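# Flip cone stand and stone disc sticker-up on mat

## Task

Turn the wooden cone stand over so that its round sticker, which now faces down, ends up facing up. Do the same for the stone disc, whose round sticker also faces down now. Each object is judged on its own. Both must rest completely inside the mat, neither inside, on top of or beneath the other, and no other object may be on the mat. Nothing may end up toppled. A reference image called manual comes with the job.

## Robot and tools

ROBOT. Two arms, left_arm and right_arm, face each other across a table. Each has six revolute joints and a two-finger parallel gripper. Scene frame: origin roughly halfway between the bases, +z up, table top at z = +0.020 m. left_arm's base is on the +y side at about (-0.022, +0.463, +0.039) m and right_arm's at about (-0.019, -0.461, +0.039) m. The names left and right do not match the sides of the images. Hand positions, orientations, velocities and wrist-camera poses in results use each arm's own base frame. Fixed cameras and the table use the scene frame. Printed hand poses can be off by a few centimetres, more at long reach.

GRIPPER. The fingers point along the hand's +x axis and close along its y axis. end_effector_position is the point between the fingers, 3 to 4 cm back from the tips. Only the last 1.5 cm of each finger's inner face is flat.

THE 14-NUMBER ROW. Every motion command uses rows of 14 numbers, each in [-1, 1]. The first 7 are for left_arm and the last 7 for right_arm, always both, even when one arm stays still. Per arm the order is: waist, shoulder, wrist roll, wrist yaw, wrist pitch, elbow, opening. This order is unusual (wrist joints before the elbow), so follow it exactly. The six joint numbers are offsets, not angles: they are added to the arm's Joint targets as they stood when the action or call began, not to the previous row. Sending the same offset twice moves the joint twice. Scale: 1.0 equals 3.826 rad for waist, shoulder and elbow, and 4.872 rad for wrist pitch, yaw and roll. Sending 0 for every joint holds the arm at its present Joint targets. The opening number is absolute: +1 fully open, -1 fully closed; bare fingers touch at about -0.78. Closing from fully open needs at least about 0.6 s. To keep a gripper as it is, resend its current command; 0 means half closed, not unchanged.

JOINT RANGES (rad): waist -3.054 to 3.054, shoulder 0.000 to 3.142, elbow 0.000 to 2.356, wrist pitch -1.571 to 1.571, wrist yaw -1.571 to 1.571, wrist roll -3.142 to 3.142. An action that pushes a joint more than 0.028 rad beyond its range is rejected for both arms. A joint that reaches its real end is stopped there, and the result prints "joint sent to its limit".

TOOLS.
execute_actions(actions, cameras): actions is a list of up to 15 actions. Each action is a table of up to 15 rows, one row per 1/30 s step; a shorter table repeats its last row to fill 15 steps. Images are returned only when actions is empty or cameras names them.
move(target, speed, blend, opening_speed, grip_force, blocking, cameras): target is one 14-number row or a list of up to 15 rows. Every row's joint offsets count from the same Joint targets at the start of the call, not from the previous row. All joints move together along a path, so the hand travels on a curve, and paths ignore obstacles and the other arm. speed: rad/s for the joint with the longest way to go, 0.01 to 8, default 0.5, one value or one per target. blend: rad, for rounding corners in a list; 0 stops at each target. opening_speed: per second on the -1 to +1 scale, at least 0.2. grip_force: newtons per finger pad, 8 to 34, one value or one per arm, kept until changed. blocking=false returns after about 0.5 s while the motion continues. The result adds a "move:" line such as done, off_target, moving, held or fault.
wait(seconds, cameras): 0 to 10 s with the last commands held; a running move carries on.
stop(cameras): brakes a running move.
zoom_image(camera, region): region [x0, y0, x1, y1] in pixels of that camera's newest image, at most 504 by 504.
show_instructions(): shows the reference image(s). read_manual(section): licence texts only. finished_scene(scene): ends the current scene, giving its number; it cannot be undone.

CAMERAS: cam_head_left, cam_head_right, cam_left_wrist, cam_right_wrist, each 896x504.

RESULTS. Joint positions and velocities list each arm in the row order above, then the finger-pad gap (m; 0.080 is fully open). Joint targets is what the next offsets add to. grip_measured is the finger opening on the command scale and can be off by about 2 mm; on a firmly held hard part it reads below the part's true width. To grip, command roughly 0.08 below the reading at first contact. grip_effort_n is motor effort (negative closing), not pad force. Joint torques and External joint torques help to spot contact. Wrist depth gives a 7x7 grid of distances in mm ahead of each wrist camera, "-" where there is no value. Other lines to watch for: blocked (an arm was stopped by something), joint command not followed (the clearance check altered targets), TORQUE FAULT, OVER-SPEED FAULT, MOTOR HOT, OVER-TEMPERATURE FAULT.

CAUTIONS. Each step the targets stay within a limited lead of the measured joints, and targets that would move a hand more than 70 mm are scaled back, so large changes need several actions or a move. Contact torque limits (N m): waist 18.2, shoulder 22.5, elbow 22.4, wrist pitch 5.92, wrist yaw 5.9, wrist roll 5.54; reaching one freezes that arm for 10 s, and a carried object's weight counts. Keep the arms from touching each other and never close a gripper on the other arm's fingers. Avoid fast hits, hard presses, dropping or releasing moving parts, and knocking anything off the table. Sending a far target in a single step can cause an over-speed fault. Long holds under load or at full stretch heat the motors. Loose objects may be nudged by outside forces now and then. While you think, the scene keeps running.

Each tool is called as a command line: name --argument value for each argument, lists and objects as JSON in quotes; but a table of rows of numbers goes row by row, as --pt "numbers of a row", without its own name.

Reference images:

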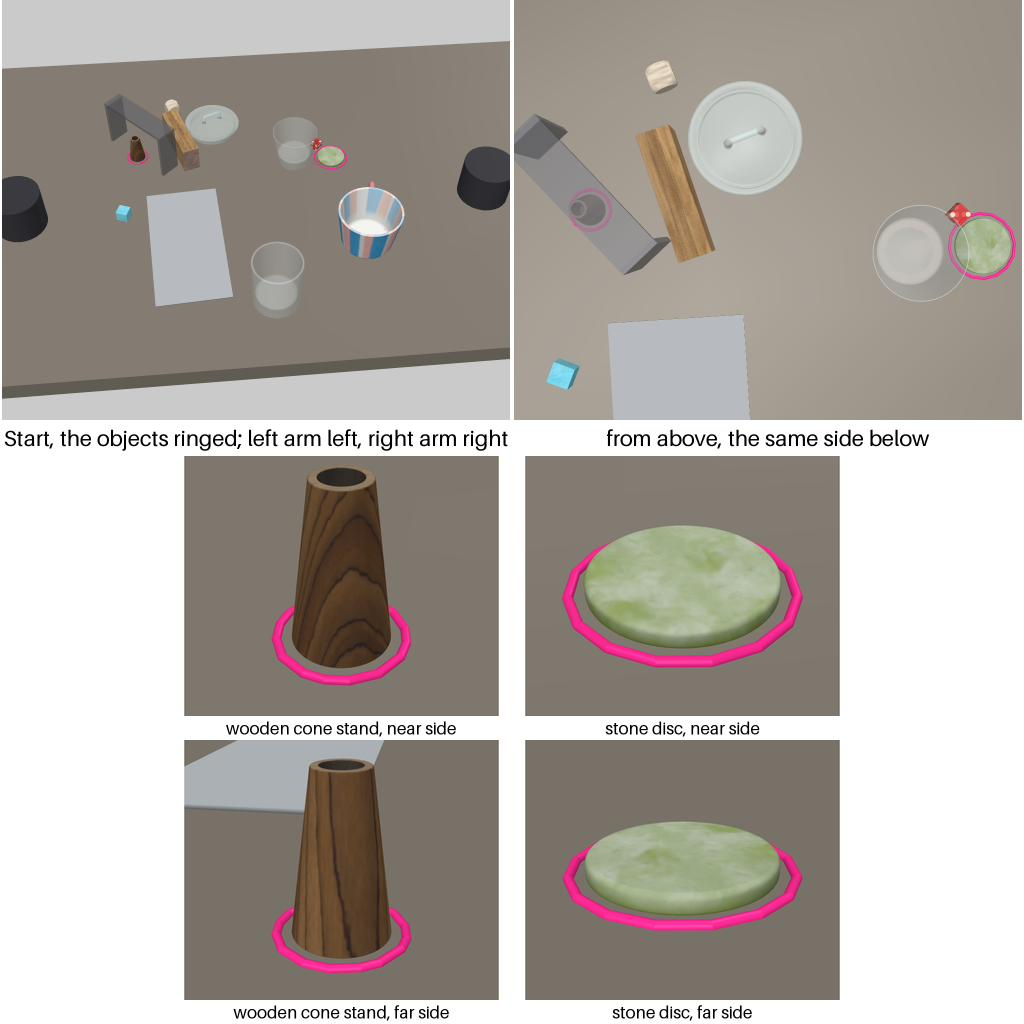

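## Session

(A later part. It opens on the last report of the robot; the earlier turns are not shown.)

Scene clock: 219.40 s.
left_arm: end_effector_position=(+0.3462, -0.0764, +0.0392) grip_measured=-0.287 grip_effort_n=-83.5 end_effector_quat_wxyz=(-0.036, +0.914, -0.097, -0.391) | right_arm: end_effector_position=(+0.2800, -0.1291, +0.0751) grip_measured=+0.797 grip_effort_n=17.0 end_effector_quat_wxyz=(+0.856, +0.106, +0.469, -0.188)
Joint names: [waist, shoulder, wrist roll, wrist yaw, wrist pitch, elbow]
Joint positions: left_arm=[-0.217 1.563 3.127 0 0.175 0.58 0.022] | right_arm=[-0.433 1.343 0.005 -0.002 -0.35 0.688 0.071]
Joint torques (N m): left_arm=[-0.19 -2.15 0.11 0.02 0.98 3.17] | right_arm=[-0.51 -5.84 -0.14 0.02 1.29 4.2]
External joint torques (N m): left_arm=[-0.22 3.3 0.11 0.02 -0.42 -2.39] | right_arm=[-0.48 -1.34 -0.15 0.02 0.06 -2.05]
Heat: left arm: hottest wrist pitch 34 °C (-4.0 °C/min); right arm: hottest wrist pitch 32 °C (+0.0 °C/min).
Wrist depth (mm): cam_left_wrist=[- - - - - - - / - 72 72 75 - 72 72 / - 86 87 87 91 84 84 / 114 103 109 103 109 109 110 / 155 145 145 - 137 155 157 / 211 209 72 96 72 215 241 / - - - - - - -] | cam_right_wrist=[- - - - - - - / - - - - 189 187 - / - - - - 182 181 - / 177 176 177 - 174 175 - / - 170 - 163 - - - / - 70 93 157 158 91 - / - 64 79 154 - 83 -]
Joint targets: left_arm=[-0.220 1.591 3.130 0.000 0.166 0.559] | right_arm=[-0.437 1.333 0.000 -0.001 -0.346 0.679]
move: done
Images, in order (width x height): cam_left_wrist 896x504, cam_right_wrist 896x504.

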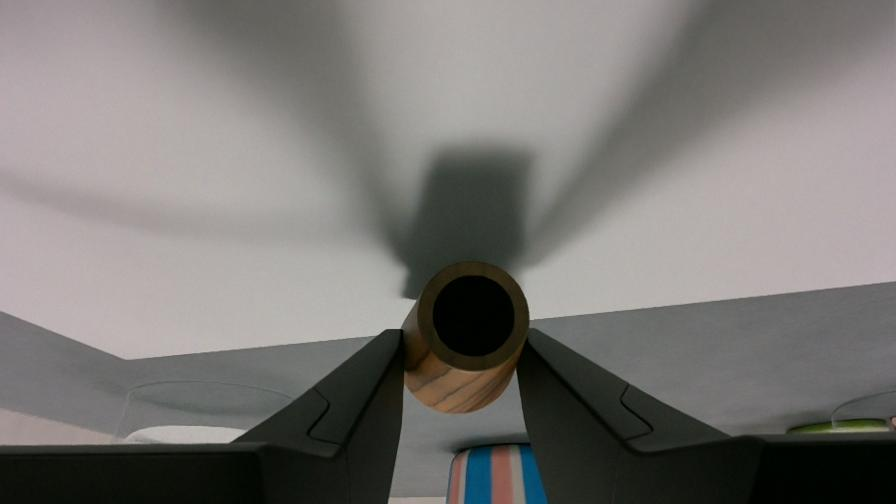

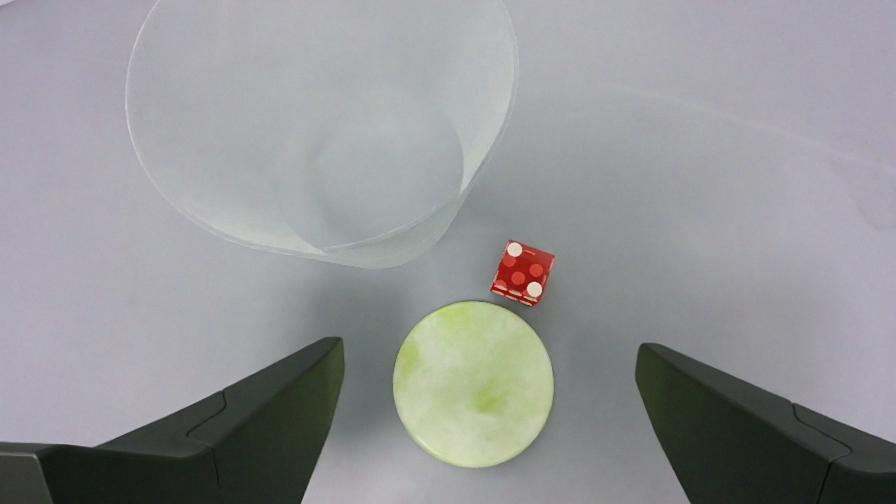

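move --pt "0.0 0.0125 0 0 0.0185 -0.0125 -0.27 0 0.0393 0 0 0.064 -0.0435 0.8" --pt "0.0 0.0125 0 0 0.0185 -0.0125 -0.27 0 0.0393 0 0 0.064 -0.0435 0.2" --speed 0.2 --opening_speed 0.7 --cameras '["all"]'

Scene clock: 232.33 s.
left_arm: end_effector_position=(+0.3470, -0.0768, +0.0314) grip_measured=-0.262 grip_effort_n=-41.2 end_effector_quat_wxyz=(-0.035, +0.920, -0.098, -0.377) | right_arm: end_effector_position=(+0.2767, -0.1297, +0.0196) grip_measured=+0.392 grip_effort_n=-83.5 end_effector_quat_wxyz=(+0.859, +0.104, +0.462, -0.193)
Joint names: [waist, shoulder, wrist roll, wrist yaw, wrist pitch, elbow]
Joint positions: left_arm=[-0.218 1.595 3.127 0 0.276 0.542 0.023] | right_arm=[-0.437 1.473 0.003 0.002 -0.036 0.522 0.053]
Joint torques (N m): left_arm=[-0.13 -0.46 0.11 0.02 0.36 1.97] | right_arm=[-0.01 -3.67 -0.13 -0.17 1.18 3.48]
External joint torques (N m): left_arm=[-0.13 5 0.11 0.02 -1.05 -3.28] | right_arm=[-0.01 0.93 -0.13 -0.17 -0.03 -1.85]
Heat: left arm: hottest wrist pitch 34 °C (-4.0 °C/min); right arm: hottest wrist pitch 32 °C (+0.0 °C/min).
Wrist depth (mm): cam_left_wrist=[- - - - - - - / - - 68 - - - - / - 74 77 78 81 81 - / - 93 104 89 94 105 106 / 136 137 127 - 128 148 161 / 239 211 73 106 74 217 247 / - - - 353 - - -] | cam_right_wrist=[- - - - - - - / - 133 134 - - - - / - - - - - - 126 / - - - 112 115 - 121 / - - - 110 109 - - / - - 81 105 105 - - / - - 74 102 102 86 -]
Joint targets: left_arm=[-0.220 1.639 3.130 -0.001 0.256 0.511] | right_arm=[-0.437 1.483 0.000 0.000 -0.034 0.513]
move: off_target (left_arm); left_arm: the shoulder is farthest, 0.044 rad from its target

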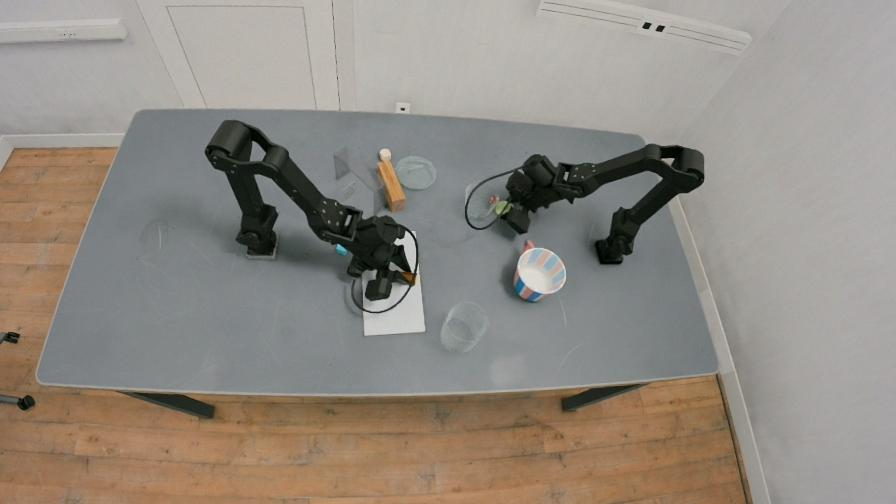

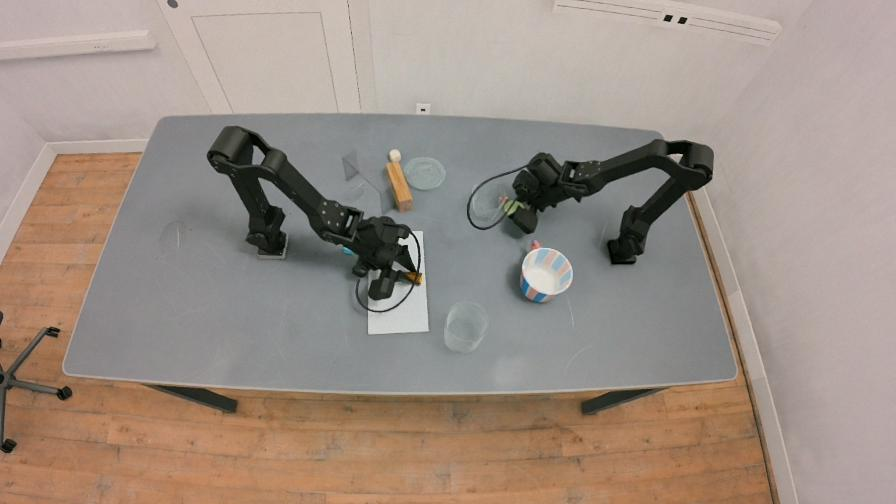

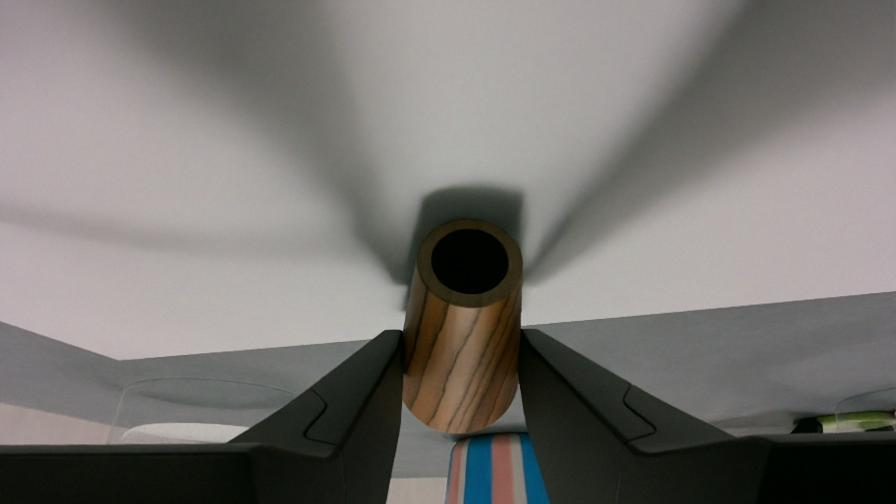

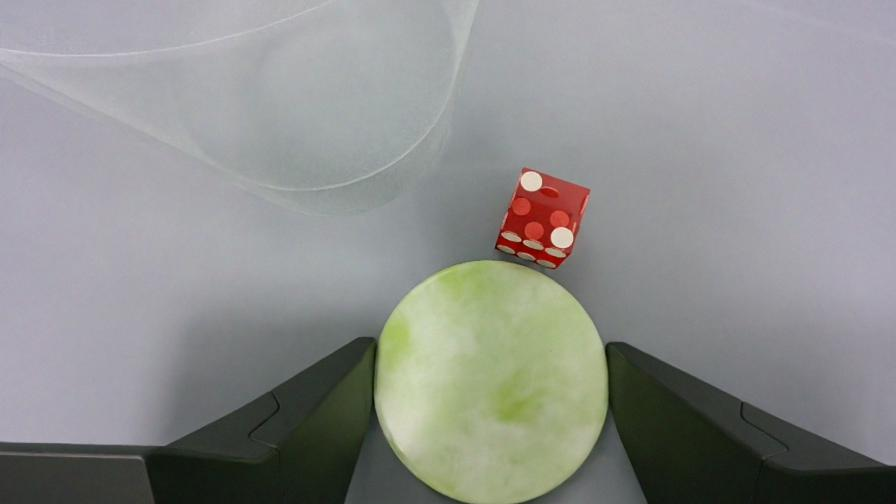

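move --pt "0 -0.0091 0 0 0 0.0052 -0.27 0 -0.02 0 0 -0.03 0.02 0.2" --pt "0 -0.0091 0 0 0 0.0052 0.15 0 -0.0557 0 0 -0.0944 0.0643 0.2" --pt "0 -0.098 0 0 -0.0523 -0.0065 0.15 0 -0.0557 0 0 -0.0944 0.0643 0.2" --pt "0 -0.0625 -0.6425 0 -0.2578 0.1801 0.15 0 -0.0557 0 0 -0.0944 0.0643 0.2" --pt "0 0.1657 -0.6425 0 -0.368 0.3787 0.15 0 -0.0557 0 0 -0.0944 0.0643 0.2" --speed '[0.2,0.3,0.3,1.2,0.7]' --opening_speed 0.3 --cameras '["all"]'

Scene clock: 275.00 s.
left_arm: end_effector_position=(+0.3341, -0.0739, +0.1459) grip_measured=+0.147 grip_effort_n=13.3 end_effector_quat_wxyz=(+0.741, +0.074, +0.663, -0.082) | right_arm: end_effector_position=(+0.2706, -0.1268, +0.0969) grip_measured=+0.392 grip_effort_n=-83.5 end_effector_quat_wxyz=(+0.850, +0.107, +0.479, -0.191)
Joint names: [waist, shoulder, wrist roll, wrist yaw, wrist pitch, elbow]
Joint positions: left_arm=[-0.218 1.745 0.003 -0.001 -1.217 1.502 0.042] | right_arm=[-0.437 1.28 0.003 0.002 -0.493 0.747 0.053]
Joint torques (N m): left_arm=[-0.1 -6.15 -0.07 0.06 0.66 6.73] | right_arm=[0.07 -5.59 -0.12 -0.17 0.95 6.52]
External joint torques (N m): left_arm=[-0.14 1.26 -0.07 0.06 0.09 0.63] | right_arm=[0.09 -1.37 -0.12 -0.17 -0.24 0.09]
Heat: left arm: hottest wrist pitch 33 °C (-2.0 °C/min); right arm: hottest wrist pitch 32 °C (+1.0 °C/min).
Wrist depth (mm): cam_left_wrist=[197 198 200 203 203 204 208 / 204 205 207 206 209 211 215 / 212 212 213 216 216 219 224 / 219 219 222 223 228 229 231 / - 228 229 232 231 243 243 / - 235 78 246 87 72 - / - - 87 257 88 - -] | cam_right_wrist=[- - - - - - - / - - - 208 209 - - / - 200 - - 204 - - / - 197 196 112 193 - - / - - 110 110 110 185 186 / - - 81 105 105 181 - / - - 68 102 102 86 -]
Joint targets: left_arm=[-0.220 1.755 0.000 -0.001 -1.218 1.510] | right_arm=[-0.437 1.270 0.000 0.000 -0.494 0.759]
move: off_target (left_arm; path cut at 10 s); path passed 4 of 5 targets; left_arm: the shoulder is farthest, 0.528 rad from its target

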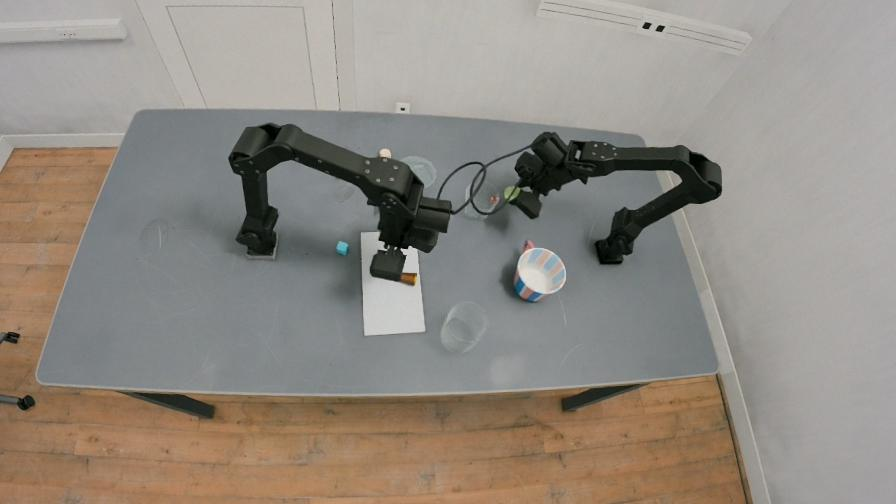

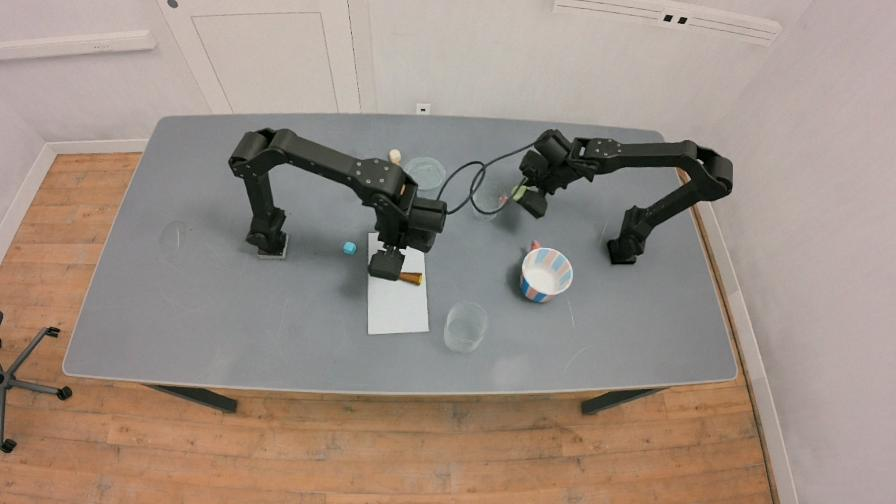

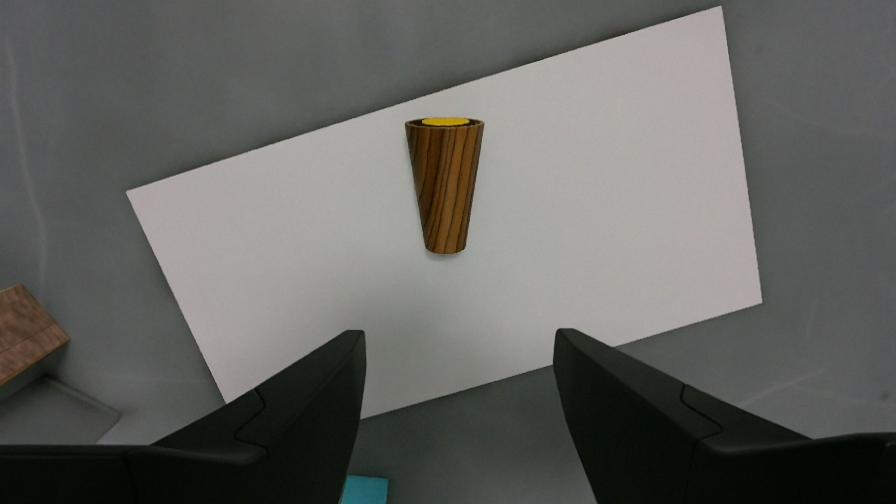

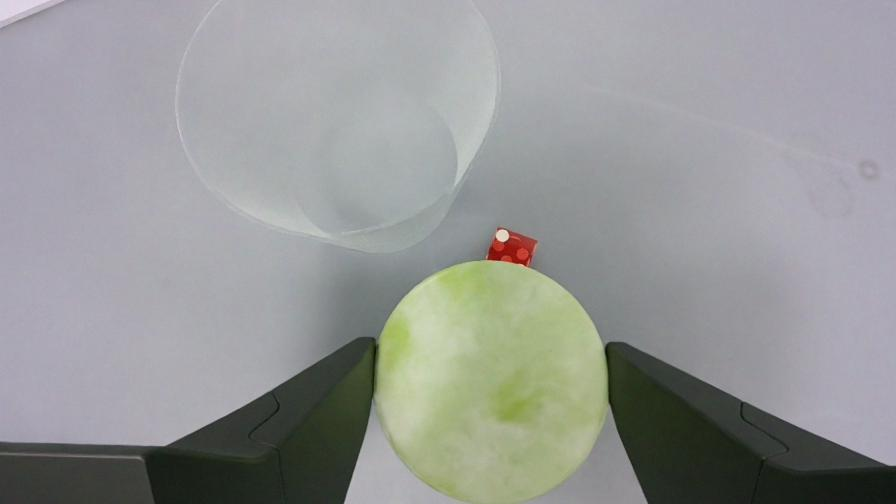

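move --pt "0.0026 0.1306 0 0 -0.0629 0.1095 0.15 0 0 0 0 0 0 0.2" --pt "0.0026 0.1404 0 0 -0.0269 0.0734 0.15 0 0 0 0 0 0 0.2" --pt "0.0026 0.1404 0 0 -0.0269 0.0734 -0.5 0 0 0 0 0 0 0.2" --pt "0.0026 0.1306 0 0 -0.0629 0.1095 -0.5 0 0 0 0 0 0 0.2" --pt "-0.0523 -0.0945 0 0 0.3898 -0.2999 -0.5 0 0 0 0 0 0 0.2" --speed '[0.7,0.3,0.3,0.4,1.0]' --blend '[0.05,0,0,0.05,0]' --cameras '["cam_head_left","cam_head_right","cam_left_wrist"]'

Scene clock: 297.17 s.
left_arm: end_effector_position=(+0.3267, -0.1448, +0.1081) grip_measured=-0.255 grip_effort_n=-83.5 end_effector_quat_wxyz=(+0.963, +0.038, +0.173, -0.204) | right_arm: end_effector_position=(+0.2705, -0.1267, +0.0968) grip_measured=+0.392 grip_effort_n=-83.5 end_effector_quat_wxyz=(+0.850, +0.107, +0.479, -0.191)
Joint names: [waist, shoulder, wrist roll, wrist yaw, wrist pitch, elbow]
Joint positions: left_arm=[-0.417 1.402 0.003 -0.001 0.677 0.37 0.024] | right_arm=[-0.437 1.28 0.003 0.002 -0.494 0.747 0.053]
Joint torques (N m): left_arm=[-0.21 -5.01 -0.05 0.05 2.1 4.76] | right_arm=[0.03 -5.57 -0.12 -0.15 0.97 6.53]
External joint torques (N m): left_arm=[-0.2 -0.6 -0.06 0.04 0.34 -0.95] | right_arm=[0.02 -1.39 -0.13 -0.14 -0.21 0.16]
Motor temperatures (°C): left_arm=[27 32 32 33 32 32] | right_arm=[26 30 28 31 32 29]
Heat: left arm: hottest wrist yaw 33 °C (-1.0 °C/min); right arm: hottest wrist pitch 32 °C (+0.0 °C/min).
Wrist depth (mm): cam_left_wrist=[335 - - - - - - / - 313 444 - - - - / 337 330 - - - - 902 / - 281 292 91 288 285 - / 239 241 241 - 232 239 - / 208 214 72 88 72 215 216 / - - - 177 - - -] | cam_right_wrist=[- - 224 - - 219 - / - - - - - - 212 / - - - 205 - - - / 200 - - 112 - - - / - 192 - 110 109 - 187 / - - 81 105 105 - - / - - 68 102 101 86 -]
Joint targets: left_arm=[-0.420 1.394 0.000 0.000 0.681 0.362] | right_arm=[-0.437 1.270 0.000 0.000 -0.494 0.759]
move: done
Images, in order (width x height): cam_head_left 896x504, cam_head_right 896x504, cam_left_wrist 896x504.

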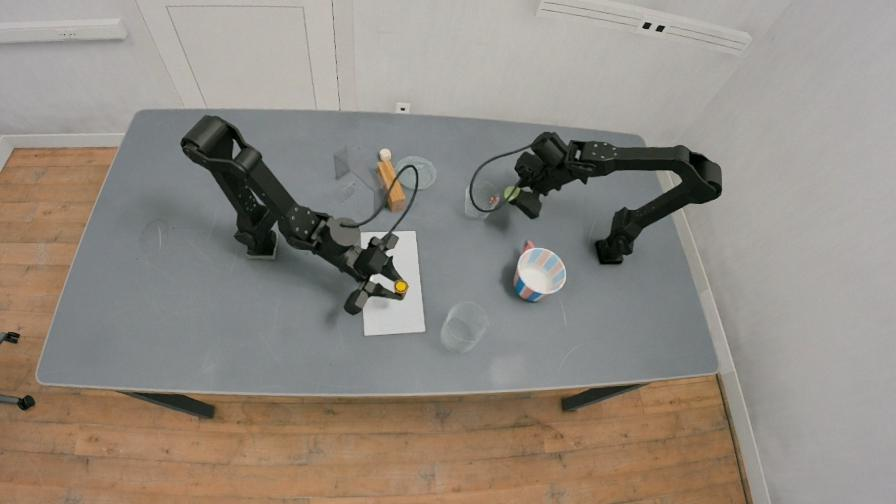

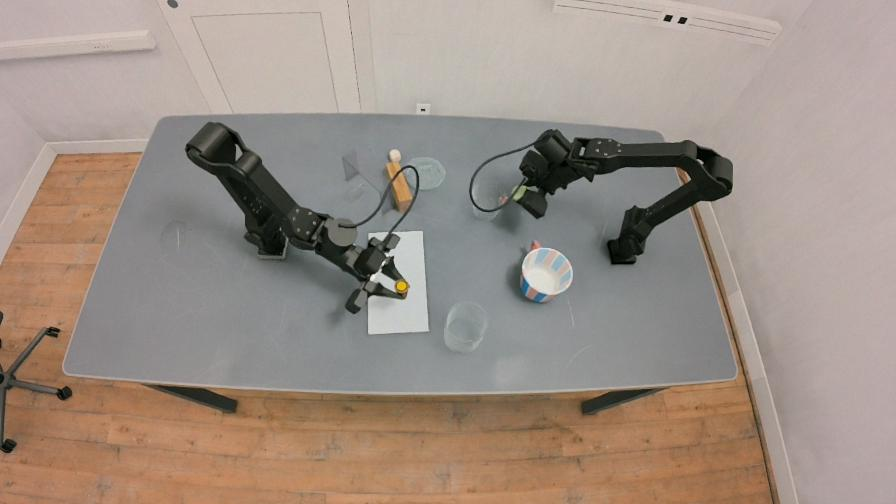

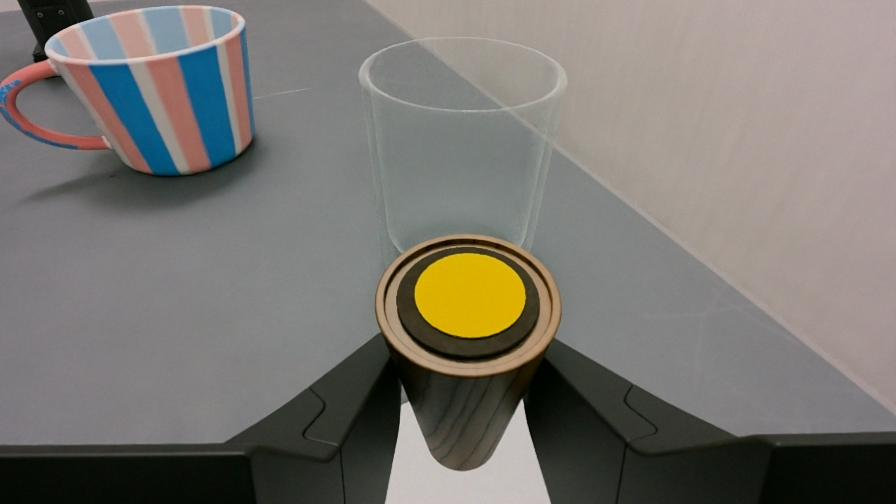

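move --pt "0 0.12 0 0 0.111 -0.0215 -0.5 0 0 0 0 0 0 0.2" --pt "0 0.1349 0 0 0.1248 -0.0238 -0.5 0 0 0 0 0 0 0.2" --speed '[0.4,0.1]' --cameras '["cam_head_left","cam_left_wrist"]'

zoom_image --camera "cam_head_left" --region '[330, 220, 470, 350]'

Scene clock: 308.33 s.
left_arm: end_effector_position=(+0.3277, -0.1452, +0.0335) grip_measured=-0.255 grip_effort_n=-83.5 end_effector_quat_wxyz=(+0.965, +0.036, +0.163, -0.204) | right_arm: end_effector_position=(+0.2705, -0.1267, +0.0968) grip_measured=+0.392 grip_effort_n=-83.5 end_effector_quat_wxyz=(+0.850, +0.107, +0.479, -0.191)
Joint names: [waist, shoulder, wrist roll, wrist yaw, wrist pitch, elbow]
Joint positions: left_arm=[-0.417 1.9 0.002 -0.001 1.287 0.277 0.024] | right_arm=[-0.437 1.28 0.003 0.002 -0.494 0.747 0.053]
Joint torques (N m): left_arm=[-0.18 -4.06 -0.05 0.05 1.97 2.39] | right_arm=[-0.05 -5.68 -0.11 -0.16 1.03 6.46]
External joint torques (N m): left_arm=[-0.18 1.33 -0.06 0.06 0.22 -0.45] | right_arm=[-0.04 -1.55 -0.11 -0.16 -0.13 0.14]
Heat: left arm: hottest wrist pitch 35 °C (+2.0 °C/min); right arm: hottest wrist pitch 32 °C (+0.0 °C/min).
Wrist depth (mm): cam_left_wrist=[267 287 386 363 - - 845 / 287 278 279 279 285 279 - / 215 208 218 219 221 224 213 / 183 178 186 90 181 182 183 / 150 150 152 - 145 154 160 / 134 129 78 - 72 134 135 / - - - 111 - - -] | cam_right_wrist=[- - - - 220 221 - / 215 217 213 - - - 212 / - - 205 - - - - / - 196 - 112 193 - - / - - 192 110 110 - - / - - 81 105 105 - - / - - 68 102 101 86 -]
Joint targets: left_arm=[-0.420 1.910 0.000 0.000 1.288 0.271] | right_arm=[-0.437 1.270 0.000 0.000 -0.494 0.759]
move: done
Images, in order (width x height): cam_head_left 896x504, cam_left_wrist 896x504.

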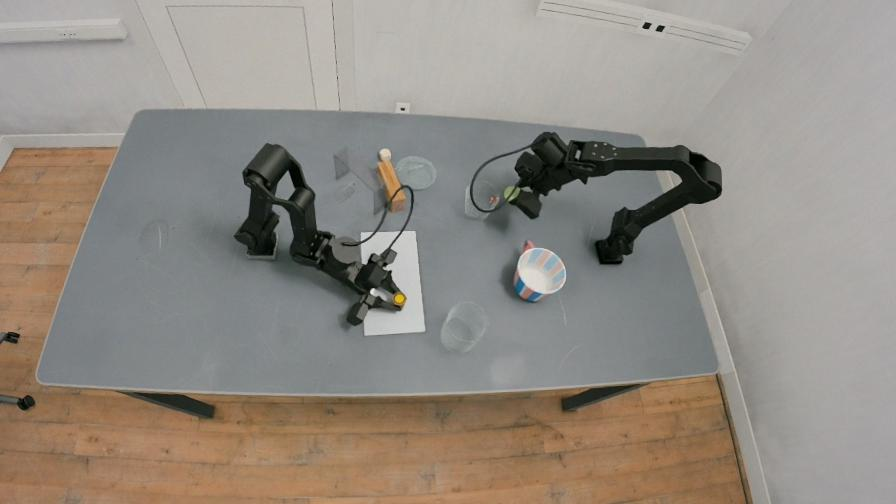

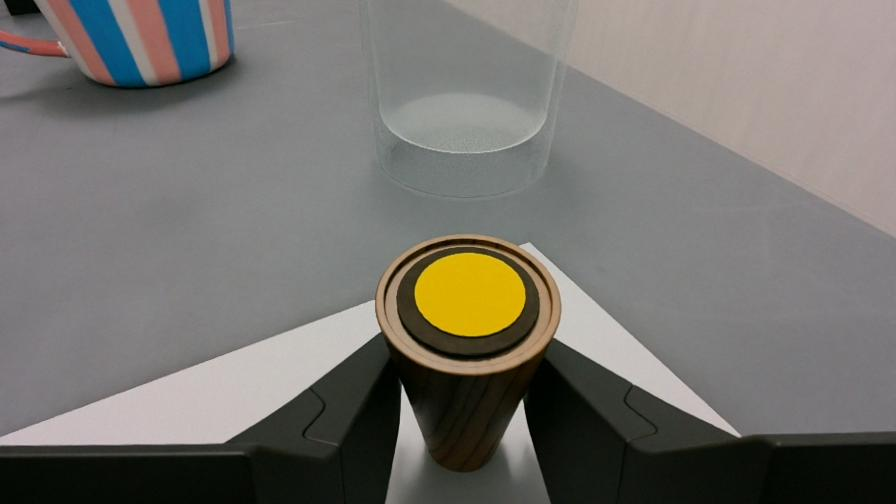

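Scaled by 3.600 from the camera's 896x504 image, which has a finer 1280x720 frame.

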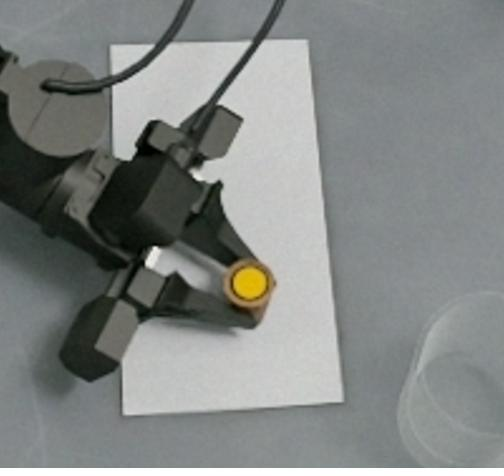

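move --target '[0,0.006,0,0,0.0048,0,-0.5,0,0,0,0,0,0,0.2]' --speed 0.1

move --target '[0,0.006,0,0,0.0048,0,-0.5,0,0,0,0,0,0,0.2]' --speed 0.1 --cameras '["cam_left_wrist"]'

Scene clock: 316.27 s.
left_arm: end_effector_position=(+0.3282, -0.1454, +0.0325) grip_measured=-0.255 grip_effort_n=-83.5 end_effector_quat_wxyz=(+0.965, +0.035, +0.160, -0.204) | right_arm: end_effector_position=(+0.2705, -0.1267, +0.0968) grip_measured=+0.392 grip_effort_n=-83.5 end_effector_quat_wxyz=(+0.850, +0.107, +0.479, -0.191)
Joint names: [waist, shoulder, wrist roll, wrist yaw, wrist pitch, elbow]
Joint positions: left_arm=[-0.417 1.92 0.002 -0.001 1.314 0.277 0.024] | right_arm=[-0.437 1.28 0.003 0.002 -0.494 0.747 0.053]
Joint torques (N m): left_arm=[-0.21 -3.72 -0.05 0.06 1.76 2.31] | right_arm=[0 -5.44 -0.11 -0.16 0.98 6.44]
External joint torques (N m): left_arm=[-0.21 1.69 -0.05 0.06 0.02 -0.41] | right_arm=[0 -1.25 -0.12 -0.16 -0.21 0]
Motor temperatures (°C): left_arm=[27 31 32 33 37 31] | right_arm=[26 31 28 30 32 29]
Heat: left arm: hottest wrist pitch 37 °C (+4.0 °C/min); right arm: hottest wrist pitch 32 °C (+0.0 °C/min).
Wrist depth (mm): cam_left_wrist=[271 286 391 - - - - / - 281 266 270 284 944 899 / 217 217 211 222 221 223 - / 177 178 186 91 182 190 184 / 150 151 152 - 145 154 155 / 130 128 78 - 74 133 137 / - - - 111 - - -] | cam_right_wrist=[- - - - 215 - - / - 207 - - 210 210 - / - - - 200 202 - 198 / - 194 - 114 194 - - / - - - 110 110 187 - / - - 81 105 105 - - / - - 68 102 101 86 -]
Joint targets: left_arm=[-0.420 1.933 0.000 0.000 1.312 0.271] | right_arm=[-0.437 1.270 0.000 0.000 -0.494 0.759]
move: done

Scene clock: 317.03 s.
left_arm: end_effector_position=(+0.3287, -0.1456, +0.0316) grip_measured=-0.255 grip_effort_n=-83.5 end_effector_quat_wxyz=(+0.966, +0.034, +0.156, -0.204) | right_arm: end_effector_position=(+0.2705, -0.1267, +0.0968) grip_measured=+0.392 grip_effort_n=-83.5 end_effector_quat_wxyz=(+0.850, +0.107, +0.479, -0.191)
Joint names: [waist, shoulder, wrist roll, wrist yaw, wrist pitch, elbow]
Joint positions: left_arm=[-0.417 1.939 0.002 -0.001 1.341 0.277 0.024] | right_arm=[-0.437 1.28 0.003 0.002 -0.494 0.747 0.053]
Joint torques (N m): left_arm=[-0.17 -3.37 -0.05 0.05 1.52 2.22] | right_arm=[0.06 -5.61 -0.1 -0.15 0.99 6.43]
External joint torques (N m): left_arm=[-0.13 2.11 -0.05 0.05 -0.25 -0.47] | right_arm=[0.03 -1.45 -0.11 -0.14 -0.17 0.1]
Heat: left arm: hottest wrist pitch 36 °C (+4.1 °C/min); right arm: hottest wrist pitch 32 °C (+0.0 °C/min).
Wrist depth (mm): cam_left_wrist=[269 282 374 412 - 987 875 / 282 284 272 287 295 1296 - / 218 220 221 221 234 215 - / 178 179 187 91 176 190 178 / 151 151 152 78 145 155 155 / 130 127 78 88 74 133 137 / - - - 108 - - -] | cam_right_wrist=[- - - - 218 - 214 / - - 212 - 210 207 209 / - - - - - - - / - - 197 113 - - - / - 190 - 110 109 - 189 / - - 81 105 105 - - / - - 68 102 101 86 -]
Joint targets: left_arm=[-0.420 1.956 0.000 0.000 1.335 0.271] | right_arm=[-0.437 1.270 0.000 0.000 -0.494 0.759]
move: done
Images, in order (width x height): cam_left_wrist 896x504.

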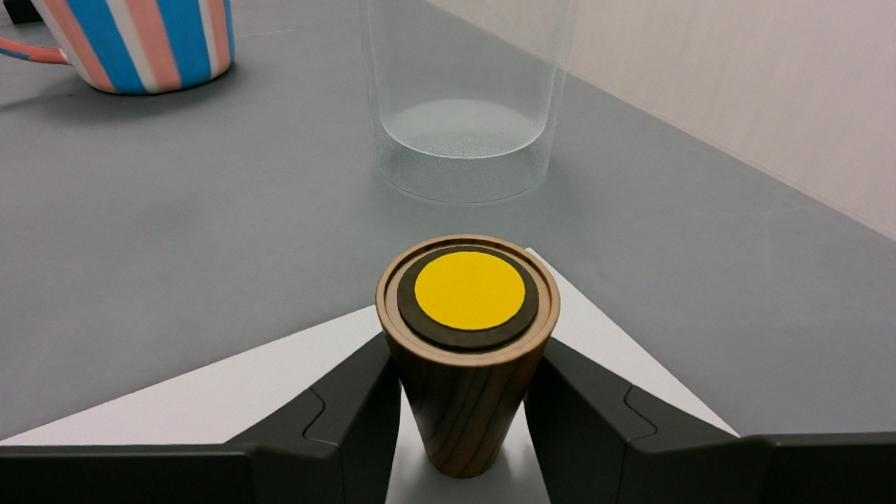

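move --pt "0 -0.0045 0 0 0 0 -0.5 0 0 0 0 0 0 0.2" --pt "0 -0.0045 0 0 0 0 0.4 0 0 0 0 0 0 0.2" --pt "0 -0.1945 0 0 -0.1076 -0.0575 0.4 0.0881 0 0 0 0 0 0.2" --pt "0.235 -0.276 0 0 -0.4587 0.1905 0.4 0.0881 0.0826 0 0 0.0006 0.0831 0.2" --pt "0.235 -0.276 0 0 -0.4587 0.1905 0.4 0.0881 0.132 0 0 0.088 0.0212 0.2" --speed '[0.2,0.3,0.5,1.2,0.3]' --blend '[0,0,0.05,0.05,0]' --opening_speed 0.5 --cameras '["all"]'

Scene clock: 339.97 s.
left_arm: end_effector_position=(+0.2183, +0.1128, +0.2339) grip_measured=+0.397 grip_effort_n=14.7 end_effector_quat_wxyz=(+0.893, -0.092, +0.383, +0.217) | right_arm: end_effector_position=(+0.4081, -0.0364, +0.0680) grip_measured=+0.392 grip_effort_n=-83.5 end_effector_quat_wxyz=(+0.909, +0.009, +0.414, -0.044)
Joint names: [waist, shoulder, wrist roll, wrist yaw, wrist pitch, elbow]
Joint positions: left_arm=[0.477 0.903 0.002 0 -0.898 0.991 0.053] | right_arm=[-0.082 1.692 -0.01 0.018 -0.056 0.896 0.053]
Joint torques (N m): left_arm=[0.03 -1.75 0.02 0.05 1.61 6.55] | right_arm=[-0.31 -5.7 0.06 -0.15 1.13 4.21]
External joint torques (N m): left_arm=[0.03 -0.01 0.02 0.05 0.17 -0.02] | right_arm=[-0.34 1.23 0.05 -0.16 -0.24 -1.77]
Heat: left arm: hottest wrist pitch 36 °C (+4.0 °C/min); right arm: hottest wrist pitch 32 °C (+0.0 °C/min).
Wrist depth (mm): cam_left_wrist=[- 398 444 - 423 442 294 / - 397 399 400 414 346 330 / 370 374 365 376 382 376 398 / 331 332 300 294 356 363 354 / 324 326 224 226 333 333 341 / 307 - 106 308 100 79 319 / - - 294 298 297 70 -] | cam_right_wrist=[216 216 217 217 218 200 - / 199 200 200 201 - - - / - 188 185 - 191 191 - / - - - - - - 178 / - 162 - 110 110 167 - / 154 - 81 105 105 - 159 / - - 68 102 101 86 -]
Joint targets: left_arm=[0.477 0.903 0.002 0.000 -0.898 0.991] | right_arm=[-0.086 1.705 -0.008 0.016 -0.057 0.888]
blocked (right_arm)
move: off_target (right_arm); right_arm: the shoulder is farthest, 0.083 rad from its target

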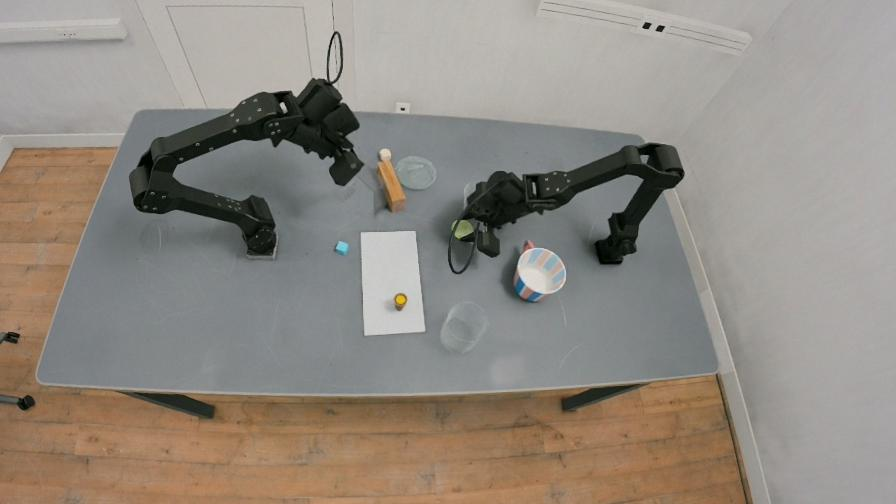

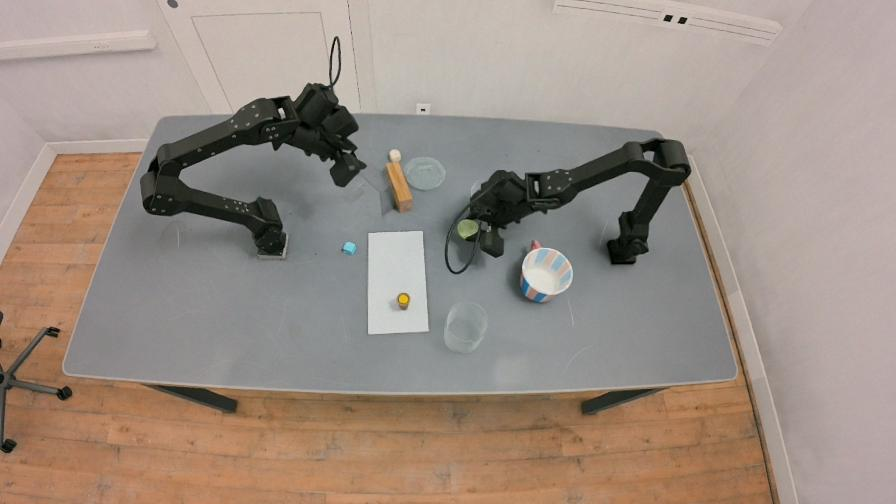

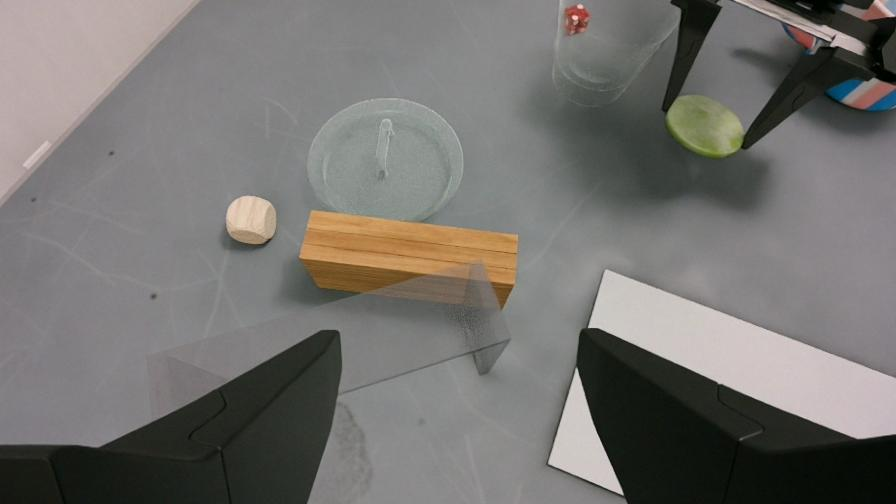

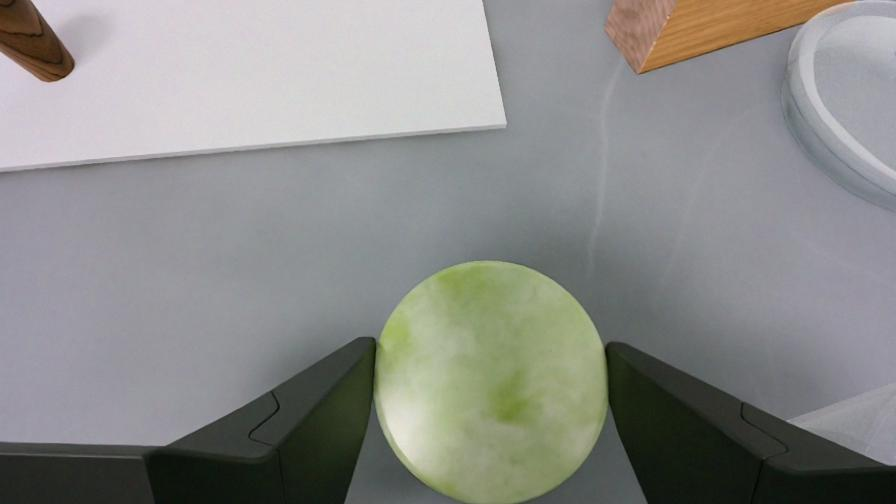

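move --pt "0 0 0 0 0 0 0.4 0 -0.0311 0 0 -0.0891 0.0494 0.2" --pt "0 0 0 0 0 0 0.4 0.0355 -0.0311 0.0016 -0.0033 -0.0891 0.0494 0.2" --pt "0 0 0 0 0 0 0.4 0.0355 0.0183 0.0016 -0.0033 -0.0017 -0.0125 0.2" --pt "0 0 0 0 0 0 0.4 0.0355 0.0183 0.0016 -0.0033 -0.0017 -0.0125 0.8" --speed '[0.5,0.5,0.3,0.3]' --blend '[0.02,0.02,0,0]' --opening_speed 1 --cameras '["cam_head_left","cam_left_wrist","cam_right_wrist"]'

Scene clock: 350.80 s.
left_arm: end_effector_position=(+0.2183, +0.1128, +0.2339) grip_measured=+0.397 grip_effort_n=14.7 end_effector_quat_wxyz=(+0.893, -0.092, +0.383, +0.217) | right_arm: end_effector_position=(+0.3882, +0.0189, +0.0237) grip_measured=+0.796 grip_effort_n=17.0 end_effector_quat_wxyz=(+0.881, -0.015, +0.471, +0.022)
Joint names: [waist, shoulder, wrist roll, wrist yaw, wrist pitch, elbow]
Joint positions: left_arm=[0.477 0.903 0.002 0 -0.898 0.991 0.053] | right_arm=[0.05 1.763 -0.006 0.003 -0.068 0.849 0.071]
Joint torques (N m): left_arm=[0.04 -1.76 0.02 0.04 1.6 6.54] | right_arm=[0.17 -5.79 0.13 -0.16 1.25 3.66]
External joint torques (N m): left_arm=[0.04 0.05 0.02 0.04 0.15 -0.09] | right_arm=[0.17 1.19 0.13 -0.16 0.02 -1.85]
Heat: left arm: hottest wrist pitch 36 °C (+4.0 °C/min); right arm: hottest wrist pitch 32 °C (+0.0 °C/min).
Wrist depth (mm): cam_left_wrist=[- - 444 422 - 333 286 / - 388 398 403 409 402 368 / - 367 371 379 384 381 - / - 342 300 293 366 - - / 323 326 224 227 330 330 - / 309 - 84 313 100 79 319 / - - 290 304 293 70 -] | cam_right_wrist=[- 141 - 138 138 - 139 / - - 133 - - - - / - - - 126 - - - / - - 121 120 - - 120 / 116 - 116 110 109 115 116 / - 74 88 105 105 102 110 / - 64 86 102 103 88 -]
Joint targets: left_arm=[0.477 0.903 0.002 0.000 -0.898 0.991] | right_arm=[0.050 1.775 0.000 0.000 -0.065 0.840]
move: done
Images, in order (width x height): cam_head_left 896x504, cam_left_wrist 896x504, cam_right_wrist 896x504.

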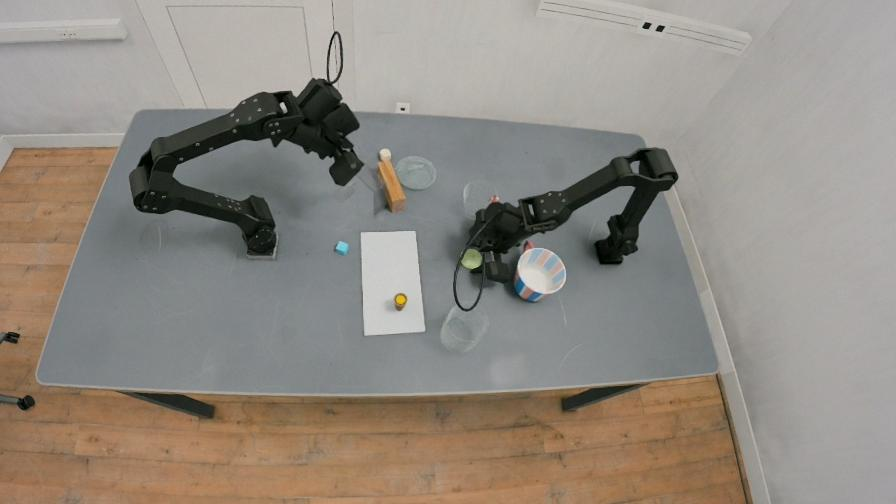

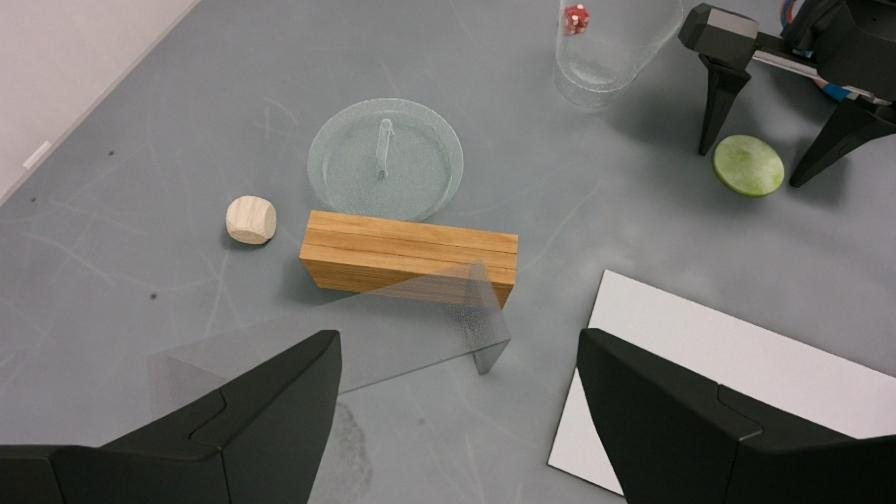

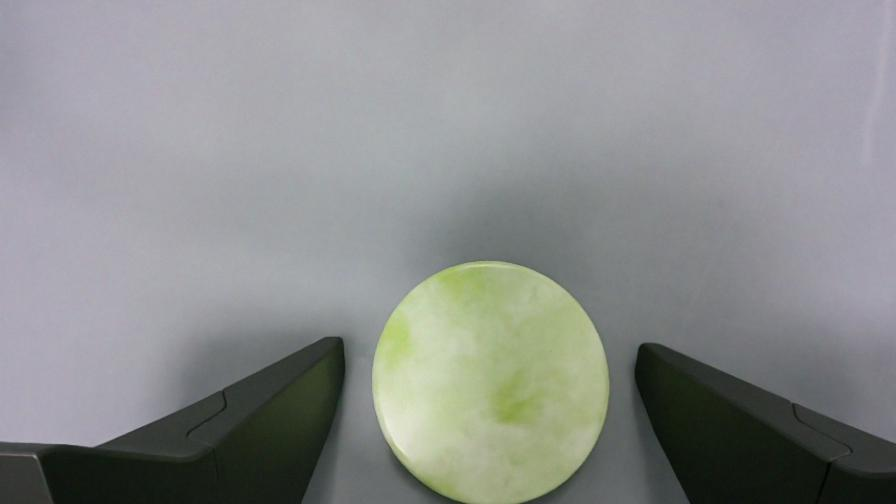

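move --pt "0 0 0 0 0 0 0.4 0 -0.0494 0 0 -0.0874 0.0619 0.8" --pt "0 0 0 0 0 0 0.4 0 0.1973 0 0 -0.3069 0.385 0.8" --speed '[0.4,0.8]' --blend '[0.05,0]' --cameras '["cam_right_wrist","cam_left_wrist"]'

Scene clock: 360.03 s.
left_arm: end_effector_position=(+0.2183, +0.1128, +0.2339) grip_measured=+0.397 grip_effort_n=15.1 end_effector_quat_wxyz=(+0.893, -0.092, +0.383, +0.217) | right_arm: end_effector_position=(+0.4426, +0.0216, +0.0525) grip_measured=+0.797 grip_effort_n=17.0 end_effector_quat_wxyz=(+0.634, -0.022, +0.773, +0.017)
Joint names: [waist, shoulder, wrist roll, wrist yaw, wrist pitch, elbow]
Joint positions: left_arm=[0.477 0.903 0.002 0 -0.898 0.991 0.053] | right_arm=[0.05 2.513 -0.006 0.003 -1.558 2.304 0.071]
Joint torques (N m): left_arm=[0.02 -1.78 0.02 0.04 1.6 6.55] | right_arm=[-0.01 -9.58 0.18 -0.19 -0.13 5.28]
External joint torques (N m): left_arm=[0.03 0.09 0.02 0.04 0.12 -0.18] | right_arm=[0.01 2.2 0.18 -0.2 -0.15 -0.21]
Heat: left arm: hottest wrist pitch 36 °C (+2.0 °C/min); right arm: hottest wrist pitch 32 °C (+0.0 °C/min).
Wrist depth (mm): cam_left_wrist=[- 419 432 433 441 469 391 / - 395 393 395 416 271 246 / 365 368 377 379 381 383 235 / 342 346 300 293 354 - 234 / 330 328 225 227 337 335 337 / 302 - 106 313 100 79 319 / - - 291 293 295 70 -] | cam_right_wrist=[- 96 - - - 93 92 / - - 102 102 100 99 100 / - - - - 108 109 107 / - - - - - - - / - - - 130 130 - - / - 75 86 141 140 91 - / - 64 79 165 - 83 -]
Joint targets: left_arm=[0.477 0.903 0.002 0.000 -0.898 0.991] | right_arm=[0.050 2.530 -0.001 0.000 -1.560 2.313]
move: done
Images, in order (width x height): cam_left_wrist 896x504, cam_right_wrist 896x504.

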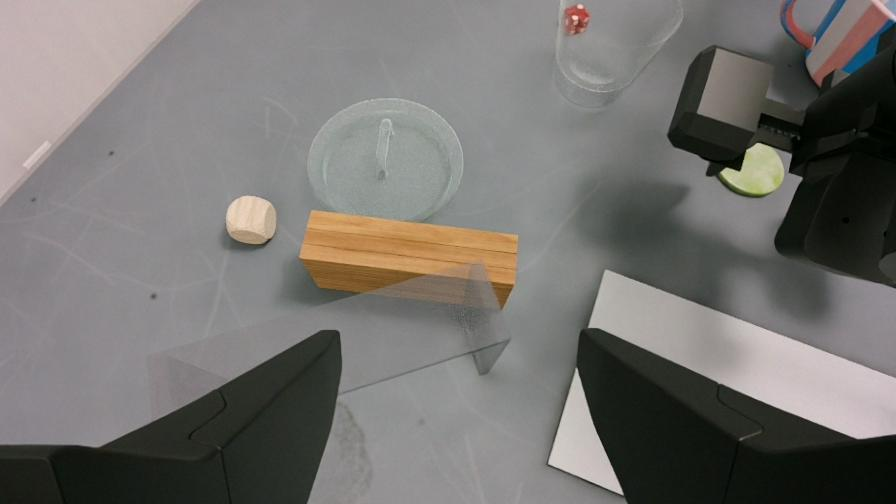

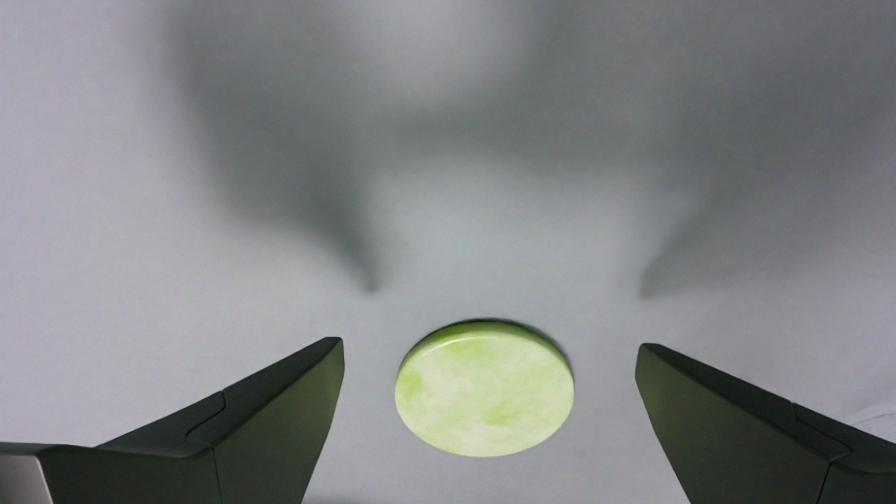

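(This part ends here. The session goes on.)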